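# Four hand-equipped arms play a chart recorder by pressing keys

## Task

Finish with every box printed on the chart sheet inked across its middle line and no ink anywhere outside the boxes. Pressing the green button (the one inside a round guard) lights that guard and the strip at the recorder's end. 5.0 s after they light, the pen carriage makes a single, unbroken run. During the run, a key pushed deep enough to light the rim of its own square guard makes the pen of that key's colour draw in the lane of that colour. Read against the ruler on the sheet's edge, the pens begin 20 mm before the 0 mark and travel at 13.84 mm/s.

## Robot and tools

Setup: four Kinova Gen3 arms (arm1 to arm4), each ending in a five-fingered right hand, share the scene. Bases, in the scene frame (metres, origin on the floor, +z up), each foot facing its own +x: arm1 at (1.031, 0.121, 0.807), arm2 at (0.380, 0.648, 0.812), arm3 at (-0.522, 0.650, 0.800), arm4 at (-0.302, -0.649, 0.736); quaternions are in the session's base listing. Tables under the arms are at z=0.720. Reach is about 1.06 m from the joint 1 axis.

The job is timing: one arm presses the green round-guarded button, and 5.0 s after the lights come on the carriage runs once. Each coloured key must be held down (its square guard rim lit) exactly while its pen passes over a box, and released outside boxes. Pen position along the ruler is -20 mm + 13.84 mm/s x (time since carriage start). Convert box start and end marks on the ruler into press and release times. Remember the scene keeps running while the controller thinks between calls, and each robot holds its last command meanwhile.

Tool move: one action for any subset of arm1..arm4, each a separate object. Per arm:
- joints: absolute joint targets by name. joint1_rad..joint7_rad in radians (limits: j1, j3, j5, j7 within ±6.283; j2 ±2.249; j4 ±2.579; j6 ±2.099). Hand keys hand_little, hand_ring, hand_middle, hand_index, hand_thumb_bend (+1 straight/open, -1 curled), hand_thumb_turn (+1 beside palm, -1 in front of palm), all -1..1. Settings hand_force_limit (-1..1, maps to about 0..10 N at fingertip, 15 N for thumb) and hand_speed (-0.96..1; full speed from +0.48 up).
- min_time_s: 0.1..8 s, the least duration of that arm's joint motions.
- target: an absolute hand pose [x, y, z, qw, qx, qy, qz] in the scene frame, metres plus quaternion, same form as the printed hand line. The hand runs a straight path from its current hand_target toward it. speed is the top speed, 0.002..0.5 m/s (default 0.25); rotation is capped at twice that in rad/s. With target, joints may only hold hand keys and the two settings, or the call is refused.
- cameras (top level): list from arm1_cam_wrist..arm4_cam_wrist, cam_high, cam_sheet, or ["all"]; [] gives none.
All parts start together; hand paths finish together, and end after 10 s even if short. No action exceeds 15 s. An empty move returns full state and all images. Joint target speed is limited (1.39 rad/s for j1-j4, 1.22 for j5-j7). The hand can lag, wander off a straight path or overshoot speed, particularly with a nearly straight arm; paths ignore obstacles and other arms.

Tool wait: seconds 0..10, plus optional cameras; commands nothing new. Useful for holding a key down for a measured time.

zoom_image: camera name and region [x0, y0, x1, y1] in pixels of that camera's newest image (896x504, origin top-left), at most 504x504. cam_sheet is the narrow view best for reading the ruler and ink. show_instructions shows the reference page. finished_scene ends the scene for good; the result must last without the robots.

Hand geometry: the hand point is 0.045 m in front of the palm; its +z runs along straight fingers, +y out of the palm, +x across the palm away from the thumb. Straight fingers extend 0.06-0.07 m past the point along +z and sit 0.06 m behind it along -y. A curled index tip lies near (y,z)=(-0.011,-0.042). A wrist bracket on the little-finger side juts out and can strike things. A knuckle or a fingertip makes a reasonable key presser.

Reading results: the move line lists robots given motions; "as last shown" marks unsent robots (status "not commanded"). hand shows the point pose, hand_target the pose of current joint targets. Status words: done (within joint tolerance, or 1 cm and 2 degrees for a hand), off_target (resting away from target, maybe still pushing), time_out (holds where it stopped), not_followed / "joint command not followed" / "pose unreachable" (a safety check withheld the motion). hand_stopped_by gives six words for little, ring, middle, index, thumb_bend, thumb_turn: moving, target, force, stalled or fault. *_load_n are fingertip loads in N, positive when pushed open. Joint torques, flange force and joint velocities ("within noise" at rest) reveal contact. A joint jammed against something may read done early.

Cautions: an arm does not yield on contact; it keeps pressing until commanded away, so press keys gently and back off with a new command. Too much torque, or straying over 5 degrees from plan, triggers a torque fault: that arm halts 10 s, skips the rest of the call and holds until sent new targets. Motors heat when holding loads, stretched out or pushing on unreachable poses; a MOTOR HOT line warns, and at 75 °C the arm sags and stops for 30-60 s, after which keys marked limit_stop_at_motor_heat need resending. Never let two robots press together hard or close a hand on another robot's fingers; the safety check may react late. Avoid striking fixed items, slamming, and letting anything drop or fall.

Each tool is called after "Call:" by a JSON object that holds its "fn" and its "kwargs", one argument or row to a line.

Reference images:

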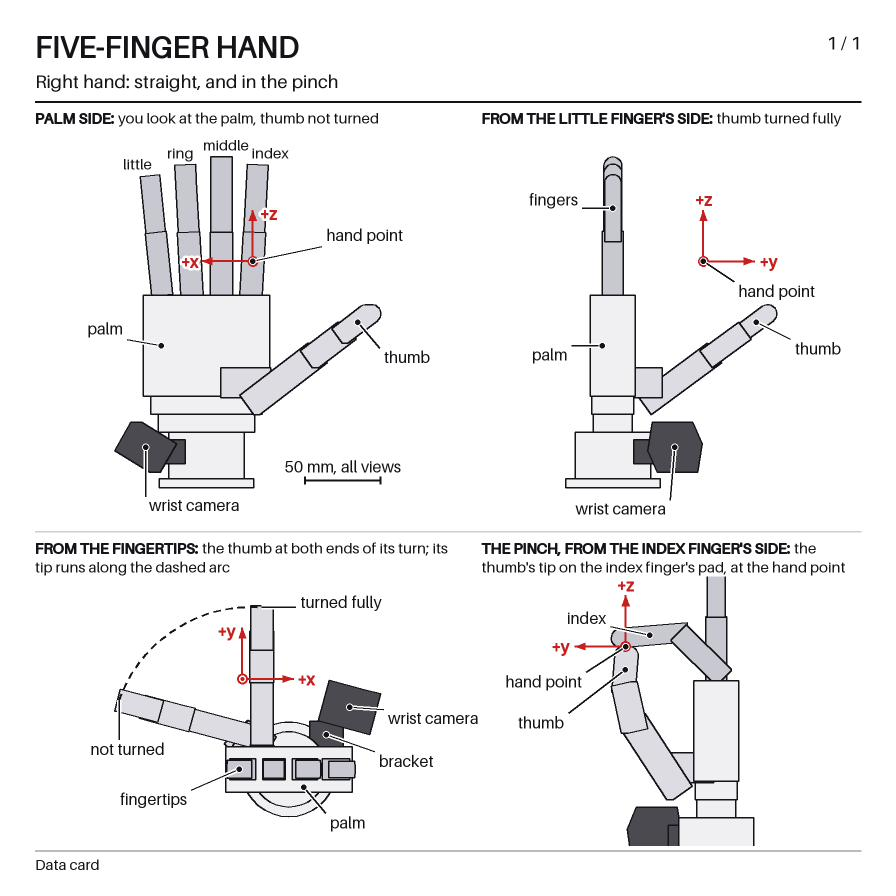

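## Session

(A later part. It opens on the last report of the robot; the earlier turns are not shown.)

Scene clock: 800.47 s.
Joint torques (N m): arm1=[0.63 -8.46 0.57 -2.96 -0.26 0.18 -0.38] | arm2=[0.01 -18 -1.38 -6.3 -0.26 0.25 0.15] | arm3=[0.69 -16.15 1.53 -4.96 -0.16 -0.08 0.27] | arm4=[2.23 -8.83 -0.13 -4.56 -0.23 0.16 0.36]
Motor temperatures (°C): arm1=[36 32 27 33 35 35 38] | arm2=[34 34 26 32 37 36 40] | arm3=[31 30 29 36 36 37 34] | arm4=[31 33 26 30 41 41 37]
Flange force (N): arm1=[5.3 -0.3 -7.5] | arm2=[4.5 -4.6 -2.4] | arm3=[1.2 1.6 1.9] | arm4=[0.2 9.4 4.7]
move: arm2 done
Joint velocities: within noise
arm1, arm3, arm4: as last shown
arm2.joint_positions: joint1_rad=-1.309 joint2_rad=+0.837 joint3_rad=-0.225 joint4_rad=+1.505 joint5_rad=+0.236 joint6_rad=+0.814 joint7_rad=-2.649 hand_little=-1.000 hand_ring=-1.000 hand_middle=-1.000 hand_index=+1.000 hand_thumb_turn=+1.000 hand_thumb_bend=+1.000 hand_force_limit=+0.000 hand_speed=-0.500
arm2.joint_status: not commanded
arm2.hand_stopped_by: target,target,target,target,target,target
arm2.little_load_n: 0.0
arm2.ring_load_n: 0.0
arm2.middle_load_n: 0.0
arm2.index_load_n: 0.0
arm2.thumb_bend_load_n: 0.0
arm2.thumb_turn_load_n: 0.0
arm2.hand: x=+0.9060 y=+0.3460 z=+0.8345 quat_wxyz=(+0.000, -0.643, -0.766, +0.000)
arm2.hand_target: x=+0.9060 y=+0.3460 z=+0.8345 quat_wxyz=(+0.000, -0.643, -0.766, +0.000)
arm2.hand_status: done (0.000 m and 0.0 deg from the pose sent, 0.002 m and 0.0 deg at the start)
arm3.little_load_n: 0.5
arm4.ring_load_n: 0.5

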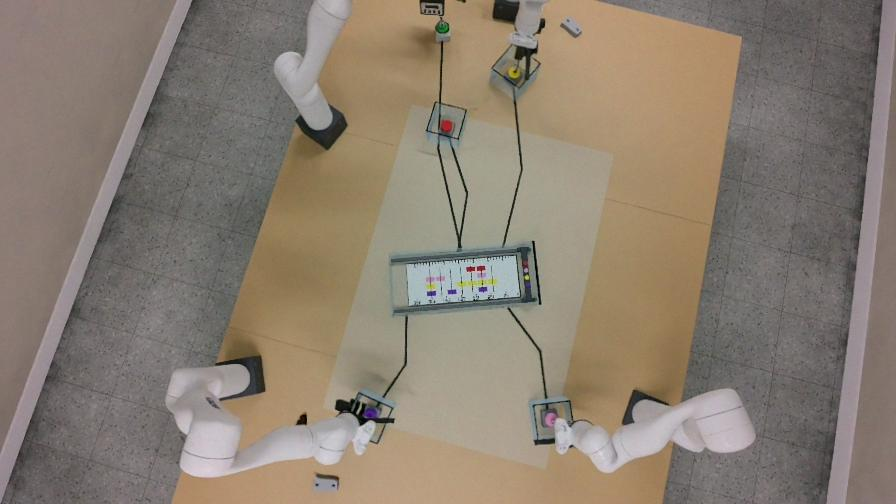

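Call:
{"fn": "move", "kwargs": {
  "arm2": {"target": [0.906, 0.346, 0.837, 0, 0.6428, 0.7660, 0], "speed": 0.05}
}}

Call:
{"fn": "move", "kwargs": {
  "arm2": {"target": [0.906, 0.346, 0.836, 0, 0.6428, 0.7660, 0], "speed": 0.05}
}}

Call:
{"fn": "move", "kwargs": {
  "arm2": {"target": [0.906, 0.346, 0.900, 0, 0.6428, 0.7660, 0], "speed": 0.2}
}}

Call:
{"fn": "move", "kwargs": {
  "arm2": {"target": [0.543, 0.235, 0.900, 0, 0.6428, 0.7660, 0], "speed": 0.25}
}}

Call:
{"fn": "move", "kwargs": {
  "arm2": {"target": [0.543, 0.235, 0.8355, 0, 0.6428, 0.7660, 0], "speed": 0.15}
}}

Call:
{"fn": "wait", "kwargs": {
  "seconds": 1.0
}}

Call:
{"fn": "move", "kwargs": {
  "arm1": {"target": [0.741, -0.0187, 0.8325, 0, 1, 0, 0], "speed": 0.05},
  "cameras": ["cam_high"]
}}

Call:
{"fn": "wait", "kwargs": {
  "seconds": 0.15
}}

Call:
{"fn": "move", "kwargs": {
  "arm1": {"target": [0.741, -0.0187, 0.840, 0, 1, 0, 0], "speed": 0.05},
  "cameras": ["cam_high"]
}}

Call:
{"fn": "wait", "kwargs": {
  "seconds": 0.45
}}

Call:
{"fn": "move", "kwargs": {
  "arm1": {"target": [0.741, -0.0187, 0.8325, 0, 1, 0, 0], "speed": 0.05},
  "arm2": {"target": [0.543, 0.235, 0.8285, 0, 0.6428, 0.7660, 0], "speed": 0.05},
  "arm3": {"target": [-0.473, 0.2006, 0.8335, 0, 0.7660, 0.6428, 0], "speed": 0.05},
  "arm4": {"target": [-0.451, -0.3668, 0.8315, 0, 0.7934, -0.6088, 0], "speed": 0.05},
  "cameras": ["cam_high"]
}}

Call:
{"fn": "wait", "kwargs": {
  "seconds": 0.15
}}

Call:
{"fn": "move", "kwargs": {
  "arm1": {"target": [0.741, -0.0187, 0.840, 0, 1, 0, 0], "speed": 0.05},
  "arm2": {"target": [0.543, 0.235, 0.8355, 0, 0.6428, 0.7660, 0], "speed": 0.05},
  "arm3": {"target": [-0.473, 0.2006, 0.841, 0, 0.7660, 0.6428, 0], "speed": 0.05},
  "arm4": {"target": [-0.451, -0.3668, 0.839, 0, 0.7934, -0.6088, 0], "speed": 0.05},
  "cameras": ["cam_high"]
}}

Call:
{"fn": "wait", "kwargs": {
  "seconds": 0.45
}}

Call:
{"fn": "move", "kwargs": {
  "arm1": {"target": [0.741, -0.0187, 0.8325, 0, 1, 0, 0], "speed": 0.05},
  "arm2": {"target": [0.543, 0.235, 0.8285, 0, 0.6428, 0.7660, 0], "speed": 0.05},
  "cameras": ["cam_high"]
}}

Call:
{"fn": "wait", "kwargs": {
  "seconds": 0.15
}}

Call:
{"fn": "move", "kwargs": {
  "arm1": {"target": [0.741, -0.0187, 0.840, 0, 1, 0, 0], "speed": 0.05},
  "arm2": {"target": [0.543, 0.235, 0.8355, 0, 0.6428, 0.7660, 0], "speed": 0.05},
  "cameras": ["cam_high"]
}}

Scene clock: 894.10 s.
Joint torques (N m): arm1=[0.6 -8.44 0.57 -2.98 -0.24 0.15 -0.33] | arm2=[-0.01 -18.45 -1.46 -6.54 -0.28 0.27 0.16] | arm3=[0.75 -16.13 1.51 -4.95 -0.19 -0.08 0.29] | arm4=[2.16 -8.79 -0.21 -4.58 -0.25 0.15 0.4]
Motor temperatures (°C): arm1=[36 32 27 32 35 35 38] | arm2=[34 34 26 32 37 36 40] | arm3=[31 31 29 36 36 37 34] | arm4=[31 34 26 30 41 41 37]
Flange force (N): arm1=[5.4 -0.3 -7.6] | arm2=[4.6 -4.7 -1.4] | arm3=[1.3 1.8 1.8] | arm4=[0.3 9.2 4.8]
move: arm2 done
Joint velocities: within noise
arm1, arm3, arm4: as last shown
arm2.joint_positions: joint1_rad=-1.309 joint2_rad=+0.833 joint3_rad=-0.226 joint4_rad=+1.504 joint5_rad=+0.235 joint6_rad=+0.819 joint7_rad=-2.648 hand_little=-1.000 hand_ring=-1.000 hand_middle=-1.000 hand_index=+1.000 hand_thumb_turn=+1.000 hand_thumb_bend=+1.000 hand_force_limit=+0.000 hand_speed=-0.500
arm2.joint_status: not commanded
arm2.hand_stopped_by: target,target,target,target,target,target
arm2.little_load_n: 0.0
arm2.ring_load_n: 0.0
arm2.middle_load_n: 0.0
arm2.index_load_n: 0.0
arm2.thumb_bend_load_n: -0.5
arm2.thumb_turn_load_n: 0.0
arm2.hand: x=+0.9060 y=+0.3460 z=+0.8370 quat_wxyz=(+0.000, -0.643, -0.766, +0.000)
arm2.hand_target: x=+0.9060 y=+0.3460 z=+0.8370 quat_wxyz=(+0.000, -0.643, -0.766, +0.000)
arm2.hand_status: done (0.000 m and 0.0 deg from the pose sent, 0.002 m and 0.0 deg at the start)
arm3.little_load_n: 0.0
arm4.ring_load_n: 0.0
pictures: none

Scene clock: 895.07 s.
Joint torques (N m): arm1=[0.59 -8.47 0.61 -2.9 -0.21 0.14 -0.34] | arm2=[-0.03 -18.47 -1.51 -6.53 -0.29 0.28 0.14] | arm3=[0.74 -16.1 1.52 -4.96 -0.19 -0.07 0.27] | arm4=[2.16 -8.87 -0.16 -4.55 -0.28 0.13 0.39]
Motor temperatures (°C): arm1=[36 32 27 32 35 35 38] | arm2=[34 34 26 32 37 36 40] | arm3=[31 31 29 36 36 37 34] | arm4=[31 34 26 30 41 41 37]
Flange force (N): arm1=[5.1 -0.3 -7.5] | arm2=[4.5 -4.8 -1.4] | arm3=[1.4 1.8 1.8] | arm4=[0.1 9.2 4.8]
move: arm2 done
Joint velocities: within noise
arm1, arm3, arm4: as last shown
arm2.joint_positions: joint1_rad=-1.309 joint2_rad=+0.835 joint3_rad=-0.226 joint4_rad=+1.504 joint5_rad=+0.235 joint6_rad=+0.817 joint7_rad=-2.648 hand_little=-1.000 hand_ring=-1.000 hand_middle=-1.000 hand_index=+1.000 hand_thumb_turn=+1.000 hand_thumb_bend=+1.000 hand_force_limit=+0.000 hand_speed=-0.500
arm2.joint_status: not commanded
arm2.hand_stopped_by: target,target,target,target,target,target
arm2.little_load_n: 0.0
arm2.ring_load_n: 0.0
arm2.middle_load_n: 0.0
arm2.index_load_n: 0.0
arm2.thumb_bend_load_n: -0.5
arm2.thumb_turn_load_n: 0.0
arm2.hand: x=+0.9060 y=+0.3460 z=+0.8360 quat_wxyz=(+0.000, -0.643, -0.766, +0.000)
arm2.hand_target: x=+0.9060 y=+0.3460 z=+0.8360 quat_wxyz=(+0.000, -0.643, -0.766, +0.000)
arm2.hand_status: done (0.000 m and 0.0 deg from the pose sent, 0.001 m and 0.0 deg at the start)
arm4.thumb_turn_load_n: 0.5
pictures: none

Scene clock: 896.03 s.
Joint torques (N m): arm1=[0.61 -8.47 0.56 -2.99 -0.24 0.18 -0.33] | arm2=[-0.02 -17.9 -1.49 -7.3 -0.29 0.24 0.15] | arm3=[0.72 -16.13 1.5 -4.99 -0.2 -0.07 0.28] | arm4=[2.18 -8.82 -0.21 -4.58 -0.23 0.13 0.39]
Motor temperatures (°C): arm1=[36 32 27 32 35 35 38] | arm2=[34 34 26 32 37 36 40] | arm3=[31 31 29 36 36 37 34] | arm4=[31 34 26 30 41 41 37]
Flange force (N): arm1=[5.5 -0.3 -7.4] | arm2=[4.7 -4.9 -0.6] | arm3=[1.4 1.7 1.9] | arm4=[0.2 9.3 4.8]
move: arm2 done
Joint velocities: within noise
arm1, arm3, arm4: as last shown
arm2.joint_positions: joint1_rad=-1.298 joint2_rad=+0.737 joint3_rad=-0.246 joint4_rad=+1.458 joint5_rad=+0.206 joint6_rad=+0.959 joint7_rad=-2.625 hand_little=-1.000 hand_ring=-1.000 hand_middle=-1.000 hand_index=+1.000 hand_thumb_turn=+1.000 hand_thumb_bend=+1.000 hand_force_limit=+0.000 hand_speed=-0.500
arm2.joint_status: not commanded
arm2.hand_stopped_by: target,target,target,target,target,target
arm2.little_load_n: 0.0
arm2.ring_load_n: 0.0
arm2.middle_load_n: 0.5
arm2.index_load_n: -0.5
arm2.thumb_bend_load_n: 0.0
arm2.thumb_turn_load_n: 0.0
arm2.hand: x=+0.9060 y=+0.3460 z=+0.9000 quat_wxyz=(+0.000, -0.643, -0.766, +0.000)
arm2.hand_target: x=+0.9060 y=+0.3460 z=+0.9000 quat_wxyz=(+0.000, -0.643, -0.766, +0.000)
arm2.hand_status: done (0.000 m and 0.0 deg from the pose sent, 0.064 m and 0.0 deg at the start)
arm4.little_load_n: 0.5
arm4.thumb_turn_load_n: 0.0
pictures: none

Scene clock: 898.20 s.
Joint torques (N m): arm1=[0.65 -8.5 0.57 -2.94 -0.25 0.17 -0.32] | arm2=[0.11 -13.02 -1.08 -5.89 -0.31 0.25 0.17] | arm3=[0.72 -16.15 1.5 -4.93 -0.17 -0.09 0.29] | arm4=[2.17 -8.8 -0.16 -4.57 -0.22 0.12 0.38]
Motor temperatures (°C): arm1=[36 32 27 32 35 35 38] | arm2=[34 34 26 32 37 36 40] | arm3=[31 31 29 36 36 37 34] | arm4=[31 34 26 30 41 41 37]
Flange force (N): arm1=[5.3 -0.1 -7.5] | arm2=[4.9 0.1 -0.6] | arm3=[1.2 1.8 1.9] | arm4=[0.3 9.2 4.5]
move: arm2 done
Joint velocities: within noise
arm1, arm3, arm4: as last shown
arm1.thumb_bend_load_n: -0.5
arm2.joint_positions: joint1_rad=-0.495 joint2_rad=+0.501 joint3_rad=-0.242 joint4_rad=+1.947 joint5_rad=+0.172 joint6_rad=+0.701 joint7_rad=-1.864 hand_little=-1.000 hand_ring=-1.000 hand_middle=-1.000 hand_index=+1.000 hand_thumb_turn=+1.000 hand_thumb_bend=+1.000 hand_force_limit=+0.000 hand_speed=-0.500
arm2.joint_status: not commanded
arm2.hand_stopped_by: target,target,target,target,target,target
arm2.little_load_n: 0.0
arm2.ring_load_n: 0.0
arm2.middle_load_n: 0.0
arm2.index_load_n: 0.0
arm2.thumb_bend_load_n: -0.5
arm2.thumb_turn_load_n: 0.0
arm2.hand: x=+0.5430 y=+0.2350 z=+0.9000 quat_wxyz=(+0.000, -0.643, -0.766, +0.000)
arm2.hand_target: x=+0.5430 y=+0.2350 z=+0.9000 quat_wxyz=(+0.000, -0.643, -0.766, +0.000)
arm2.hand_status: done (0.000 m and 0.0 deg from the pose sent, 0.380 m and 0.0 deg at the start)
arm4.little_load_n: 0.0
pictures: none

Scene clock: 899.20 s.
Joint torques (N m): arm1=[0.65 -8.48 0.61 -2.96 -0.24 0.15 -0.34] | arm2=[0.08 -13.95 -1.05 -4.6 -0.32 0.25 0.17] | arm3=[0.7 -16.12 1.49 -4.95 -0.16 -0.07 0.27] | arm4=[2.16 -8.83 -0.14 -4.55 -0.22 0.12 0.37]
Motor temperatures (°C): arm1=[36 32 27 32 35 35 38] | arm2=[34 34 26 32 37 36 40] | arm3=[31 31 29 36 36 37 34] | arm4=[31 34 26 30 41 41 37]
Flange force (N): arm1=[5.3 -0.2 -7.5] | arm2=[4.9 0.0 -1.3] | arm3=[1.3 1.7 1.9] | arm4=[0.2 9.2 4.4]
move: arm2 done
Joint velocities: within noise
arm1, arm3, arm4: as last shown
arm1.little_load_n: 0.5
arm1.ring_load_n: 0.5
arm1.thumb_bend_load_n: 0.0
arm2.joint_positions: joint1_rad=-0.531 joint2_rad=+0.637 joint3_rad=-0.197 joint4_rad=+1.998 joint5_rad=+0.228 joint6_rad=+0.516 joint7_rad=-1.914 hand_little=-1.000 hand_ring=-1.000 hand_middle=-1.000 hand_index=+1.000 hand_thumb_turn=+1.000 hand_thumb_bend=+1.000 hand_force_limit=+0.000 hand_speed=-0.500
arm2.joint_status: not commanded
arm2.hand_stopped_by: target,target,target,target,target,target
arm2.little_load_n: 0.0
arm2.ring_load_n: 0.0
arm2.middle_load_n: 0.0
arm2.index_load_n: 0.0
arm2.thumb_bend_load_n: 0.0
arm2.thumb_turn_load_n: 0.0
arm2.hand: x=+0.5430 y=+0.2350 z=+0.8355 quat_wxyz=(+0.000, -0.643, -0.766, +0.000)
arm2.hand_target: x=+0.5430 y=+0.2350 z=+0.8355 quat_wxyz=(+0.000, -0.643, -0.766, +0.000)
arm2.hand_status: done (0.000 m and 0.0 deg from the pose sent, 0.065 m and 0.0 deg at the start)
arm4.middle_load_n: 0.5
pictures: none

Scene clock: 900.20 s.
Joint torques (N m): arm1=[0.62 -8.45 0.58 -2.96 -0.29 0.15 -0.31] | arm2=[0.09 -13.93 -1.03 -4.61 -0.34 0.24 0.16] | arm3=[0.73 -16.1 1.48 -4.97 -0.17 -0.08 0.26] | arm4=[2.18 -8.85 -0.2 -4.58 -0.25 0.16 0.35]
Motor temperatures (°C): arm1=[36 32 27 32 35 35 38] | arm2=[34 34 26 32 37 36 40] | arm3=[31 31 29 36 36 36 34] | arm4=[31 34 26 30 41 41 37]
Flange force (N): arm1=[5.3 -0.3 -7.6] | arm2=[4.9 0.0 -1.4] | arm3=[1.3 1.7 1.8] | arm4=[0.2 9.1 4.8]
Joint velocities: within noise
arm1.joint_positions: joint1_rad=-0.441 joint2_rad=+0.488 joint3_rad=+0.126 joint4_rad=+2.411 joint5_rad=-0.229 joint6_rad=+0.261 joint7_rad=-1.725 hand_little=-1.000 hand_ring=-1.000 hand_middle=-1.000 hand_index=+1.000 hand_thumb_turn=+1.000 hand_thumb_bend=+1.000 hand_force_limit=+0.000 hand_speed=-0.500
arm1.joint_status: not commanded
arm1.hand_stopped_by: target,target,target,target,target,target
arm1.little_load_n: 0.0
arm1.ring_load_n: 0.0
arm1.middle_load_n: 0.0
arm1.index_load_n: 0.0
arm1.thumb_bend_load_n: 0.0
arm1.thumb_turn_load_n: 0.0
arm1.hand: x=+0.7410 y=-0.0187 z=+0.8400 quat_wxyz=(+0.000, -1.000, +0.000, +0.000)
arm1.hand_target: x=+0.7410 y=-0.0187 z=+0.8400 quat_wxyz=(+0.000, -1.000, +0.000, +0.000)
arm1.hand_status: not commanded
arm2.joint_positions: joint1_rad=-0.531 joint2_rad=+0.637 joint3_rad=-0.197 joint4_rad=+1.998 joint5_rad=+0.228 joint6_rad=+0.516 joint7_rad=-1.914 hand_little=-1.000 hand_ring=-1.000 hand_middle=-1.000 hand_index=+1.000 hand_thumb_turn=+1.000 hand_thumb_bend=+1.000 hand_force_limit=+0.000 hand_speed=-0.500
arm2.joint_status: not commanded
arm2.hand_stopped_by: target,target,target,target,target,target
arm2.little_load_n: 0.0
arm2.ring_load_n: 0.0
arm2.middle_load_n: 0.0
arm2.index_load_n: 0.0
arm2.thumb_bend_load_n: 0.0
arm2.thumb_turn_load_n: 0.0
arm2.hand: x=+0.5430 y=+0.2350 z=+0.8355 quat_wxyz=(+0.000, -0.643, -0.766, +0.000)
arm2.hand_target: x=+0.5430 y=+0.2350 z=+0.8355 quat_wxyz=(+0.000, -0.643, -0.766, +0.000)
arm2.hand_status: done (0.000 m and 0.0 deg from the pose sent, 0.065 m and 0.0 deg at the start)
arm3.joint_positions: joint1_rad=+0.377 joint2_rad=+0.610 joint3_rad=+0.037 joint4_rad=+1.973 joint5_rad=-0.050 joint6_rad=+0.559 joint7_rad=-1.742 hand_little=-1.000 hand_ring=-1.000 hand_middle=-1.000 hand_index=+1.000 hand_thumb_turn=+1.000 hand_thumb_bend=+1.000 hand_force_limit=+0.000 hand_speed=-0.500
arm3.joint_status: not commanded
arm3.hand_stopped_by: target,target,target,target,target,target
arm3.little_load_n: 0.0
arm3.ring_load_n: 0.0
arm3.middle_load_n: 0.0
arm3.index_load_n: 0.0
arm3.thumb_bend_load_n: 0.0
arm3.thumb_turn_load_n: 0.0
arm3.hand: x=-0.4730 y=+0.2006 z=+0.8410 quat_wxyz=(+0.000, -0.766, -0.643, +0.000)
arm3.hand_target: x=-0.4730 y=+0.2006 z=+0.8410 quat_wxyz=(+0.000, -0.766, -0.643, +0.000)
arm3.hand_status: not commanded
arm4.joint_positions: joint1_rad=+0.086 joint2_rad=+0.372 joint3_rad=-0.785 joint4_rad=+2.279 joint5_rad=+0.440 joint6_rad=+0.655 joint7_rad=-2.183 hand_little=-1.000 hand_ring=-1.000 hand_middle=-1.000 hand_index=+1.000 hand_thumb_turn=+1.000 hand_thumb_bend=+1.000 hand_force_limit=+0.000 hand_speed=-0.500
arm4.joint_status: not commanded
arm4.hand_stopped_by: target,target,target,target,target,target
arm4.little_load_n: 0.0
arm4.ring_load_n: 0.0
arm4.middle_load_n: 0.0
arm4.index_load_n: 0.0
arm4.thumb_bend_load_n: 0.0
arm4.thumb_turn_load_n: 0.0
arm4.hand: x=-0.4510 y=-0.3668 z=+0.8390 quat_wxyz=(+0.000, +0.793, -0.609, +0.000)
arm4.hand_target: x=-0.4510 y=-0.3668 z=+0.8390 quat_wxyz=(+0.000, +0.793, -0.609, +0.000)
arm4.hand_status: not commanded
wait: 1.00 s; at rest by 0.27 s
pictures: none

Scene clock: 901.17 s.
Joint torques (N m): arm1=[0.62 -7.39 0.48 -2.44 -0.24 0.19 -0.35] | arm2=[0.09 -13.97 -1.05 -4.65 -0.35 0.21 0.16] | arm3=[0.67 -16.11 1.51 -4.99 -0.17 -0.07 0.27] | arm4=[2.14 -8.86 -0.17 -4.63 -0.24 0.16 0.39]
Motor temperatures (°C): arm1=[36 32 27 32 35 35 38] | arm2=[34 34 26 32 37 36 40] | arm3=[31 31 29 36 36 36 34] | arm4=[31 34 26 30 41 41 37]
Flange force (N): arm1=[5.3 -0.3 -12.3] | arm2=[4.9 0.0 -1.3] | arm3=[1.4 1.6 1.9] | arm4=[0.4 9.2 4.9]
move: arm1 done
Joint velocities: within noise
arm1.joint_positions: joint1_rad=-0.428 joint2_rad=+0.514 joint3_rad=+0.110 joint4_rad=+2.417 joint5_rad=-0.236 joint6_rad=+0.230 joint7_rad=-1.719 hand_little=-1.000 hand_ring=-1.000 hand_middle=-1.000 hand_index=+1.000 hand_thumb_turn=+1.000 hand_thumb_bend=+1.000 hand_force_limit=+0.000 hand_speed=-0.500
arm1.joint_status: not commanded
arm1.hand_stopped_by: target,target,target,target,target,target
arm1.little_load_n: 0.0
arm1.ring_load_n: 0.0
arm1.middle_load_n: 0.0
arm1.index_load_n: 0.0
arm1.thumb_bend_load_n: 0.0
arm1.thumb_turn_load_n: 0.0
arm1.hand: x=+0.7410 y=-0.0187 z=+0.8325 quat_wxyz=(+0.000, -1.000, +0.000, +0.000)
arm1.hand_target: x=+0.7410 y=-0.0187 z=+0.8325 quat_wxyz=(+0.000, -1.000, +0.000, +0.000)
arm1.hand_status: done (0.000 m and 0.0 deg from the pose sent, 0.007 m and 0.0 deg at the start)
arm2, arm3, arm4: as last shown
arm2.thumb_bend_load_n: -0.5
arm4.little_load_n: 0.5
arm4.middle_load_n: 0.5
arm4.thumb_bend_load_n: -0.5

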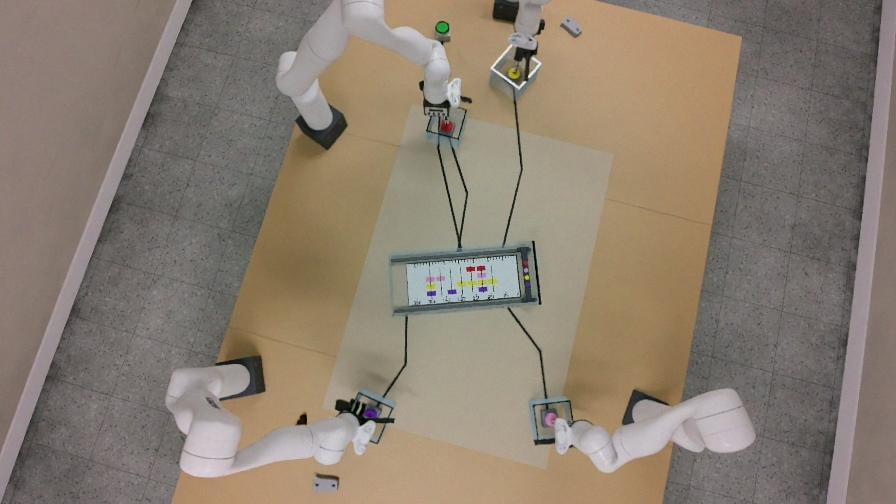

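Scene clock: 901.33 s.
Joint torques (N m): arm1=[0.64 -7.37 0.45 -2.45 -0.27 0.2 -0.36] | arm2=[0.09 -13.95 -1.01 -4.63 -0.33 0.24 0.14] | arm3=[0.71 -16.12 1.51 -4.98 -0.17 -0.09 0.27] | arm4=[2.15 -8.8 -0.15 -4.59 -0.23 0.13 0.41]
Motor temperatures (°C): arm1=[36 32 27 32 35 35 38] | arm2=[34 34 26 32 37 36 40] | arm3=[31 31 29 36 36 36 34] | arm4=[31 34 26 30 41 41 37]
Flange force (N): arm1=[5.4 -0.3 -12.4] | arm2=[4.9 0.0 -1.4] | arm3=[1.3 1.7 1.8] | arm4=[0.4 9.3 4.6]
Joint velocities: within noise
arm1.joint_positions: joint1_rad=-0.428 joint2_rad=+0.514 joint3_rad=+0.110 joint4_rad=+2.417 joint5_rad=-0.236 joint6_rad=+0.230 joint7_rad=-1.719 hand_little=-1.000 hand_ring=-1.000 hand_middle=-1.000 hand_index=+1.000 hand_thumb_turn=+1.000 hand_thumb_bend=+1.000 hand_force_limit=+0.000 hand_speed=-0.500
arm1.joint_status: not commanded
arm1.hand_stopped_by: target,target,target,target,target,target
arm1.little_load_n: 0.0
arm1.ring_load_n: 0.0
arm1.middle_load_n: 0.0
arm1.index_load_n: 0.5
arm1.thumb_bend_load_n: 0.0
arm1.thumb_turn_load_n: 0.0
arm1.hand: x=+0.7410 y=-0.0187 z=+0.8325 quat_wxyz=(+0.000, -1.000, +0.000, +0.000)
arm1.hand_target: x=+0.7410 y=-0.0187 z=+0.8325 quat_wxyz=(+0.000, -1.000, +0.000, +0.000)
arm1.hand_status: done (0.000 m and 0.0 deg from the pose sent, 0.007 m and 0.0 deg at the start)
arm2.joint_positions: joint1_rad=-0.531 joint2_rad=+0.637 joint3_rad=-0.197 joint4_rad=+1.998 joint5_rad=+0.228 joint6_rad=+0.516 joint7_rad=-1.914 hand_little=-1.000 hand_ring=-1.000 hand_middle=-1.000 hand_index=+1.000 hand_thumb_turn=+1.000 hand_thumb_bend=+1.000 hand_force_limit=+0.000 hand_speed=-0.500
arm2.joint_status: not commanded
arm2.hand_stopped_by: target,target,target,target,target,target
arm2.little_load_n: 0.0
arm2.ring_load_n: 0.0
arm2.middle_load_n: 0.0
arm2.index_load_n: 0.0
arm2.thumb_bend_load_n: 0.0
arm2.thumb_turn_load_n: 0.0
arm2.hand: x=+0.5430 y=+0.2350 z=+0.8355 quat_wxyz=(+0.000, -0.643, -0.766, +0.000)
arm2.hand_target: x=+0.5430 y=+0.2350 z=+0.8355 quat_wxyz=(+0.000, -0.643, -0.766, +0.000)
arm2.hand_status: not commanded
arm3.joint_positions: joint1_rad=+0.377 joint2_rad=+0.610 joint3_rad=+0.037 joint4_rad=+1.973 joint5_rad=-0.050 joint6_rad=+0.559 joint7_rad=-1.742 hand_little=-1.000 hand_ring=-1.000 hand_middle=-1.000 hand_index=+1.000 hand_thumb_turn=+1.000 hand_thumb_bend=+1.000 hand_force_limit=+0.000 hand_speed=-0.500
arm3.joint_status: not commanded
arm3.hand_stopped_by: target,target,target,target,target,target
arm3.little_load_n: 0.0
arm3.ring_load_n: 0.0
arm3.middle_load_n: 0.0
arm3.index_load_n: 0.0
arm3.thumb_bend_load_n: -0.5
arm3.thumb_turn_load_n: 0.0
arm3.hand: x=-0.4730 y=+0.2006 z=+0.8410 quat_wxyz=(+0.000, -0.766, -0.643, +0.000)
arm3.hand_target: x=-0.4730 y=+0.2006 z=+0.8410 quat_wxyz=(+0.000, -0.766, -0.643, +0.000)
arm3.hand_status: not commanded
arm4.joint_positions: joint1_rad=+0.086 joint2_rad=+0.372 joint3_rad=-0.785 joint4_rad=+2.279 joint5_rad=+0.440 joint6_rad=+0.655 joint7_rad=-2.183 hand_little=-1.000 hand_ring=-1.000 hand_middle=-1.000 hand_index=+1.000 hand_thumb_turn=+1.000 hand_thumb_bend=+1.000 hand_force_limit=+0.000 hand_speed=-0.500
arm4.joint_status: not commanded
arm4.hand_stopped_by: target,target,target,target,target,target
arm4.little_load_n: 0.0
arm4.ring_load_n: 0.0
arm4.middle_load_n: 0.0
arm4.index_load_n: 0.0
arm4.thumb_bend_load_n: -0.5
arm4.thumb_turn_load_n: 0.0
arm4.hand: x=-0.4510 y=-0.3668 z=+0.8390 quat_wxyz=(+0.000, +0.793, -0.609, +0.000)
arm4.hand_target: x=-0.4510 y=-0.3668 z=+0.8390 quat_wxyz=(+0.000, +0.793, -0.609, +0.000)
arm4.hand_status: not commanded
wait: 0.17 s; no rest
pictures: none

Scene clock: 902.30 s.
Joint torques (N m): arm1=[0.59 -8.49 0.61 -2.95 -0.24 0.19 -0.33] | arm2=[0.11 -13.95 -1.03 -4.67 -0.3 0.25 0.16] | arm3=[0.73 -16.1 1.54 -4.98 -0.17 -0.08 0.28] | arm4=[2.15 -8.84 -0.16 -4.55 -0.24 0.11 0.38]
Motor temperatures (°C): arm1=[36 32 27 32 35 35 38] | arm2=[34 34 26 32 37 36 40] | arm3=[31 31 29 36 36 36 34] | arm4=[31 34 26 30 41 41 37]
Flange force (N): arm1=[5.3 -0.4 -7.2] | arm2=[5.1 0.0 -1.3] | arm3=[1.4 1.7 1.8] | arm4=[0.1 9.2 4.5]
move: arm1 done
Joint velocities: within noise
arm1.joint_positions: joint1_rad=-0.441 joint2_rad=+0.488 joint3_rad=+0.126 joint4_rad=+2.411 joint5_rad=-0.229 joint6_rad=+0.261 joint7_rad=-1.725 hand_little=-1.000 hand_ring=-1.000 hand_middle=-1.000 hand_index=+1.000 hand_thumb_turn=+1.000 hand_thumb_bend=+1.000 hand_force_limit=+0.000 hand_speed=-0.500
arm1.joint_status: not commanded
arm1.hand_stopped_by: target,target,target,target,target,target
arm1.little_load_n: 0.0
arm1.ring_load_n: 0.0
arm1.middle_load_n: 0.0
arm1.index_load_n: 0.0
arm1.thumb_bend_load_n: 0.0
arm1.thumb_turn_load_n: 0.0
arm1.hand: x=+0.7410 y=-0.0187 z=+0.8400 quat_wxyz=(+0.000, -1.000, +0.000, +0.000)
arm1.hand_target: x=+0.7410 y=-0.0187 z=+0.8400 quat_wxyz=(+0.000, -1.000, +0.000, +0.000)
arm1.hand_status: done (0.000 m and 0.0 deg from the pose sent, 0.007 m and 0.0 deg at the start)
arm2, arm3, arm4: as last shown
arm3.thumb_bend_load_n: 0.0
arm4.ring_load_n: 0.5

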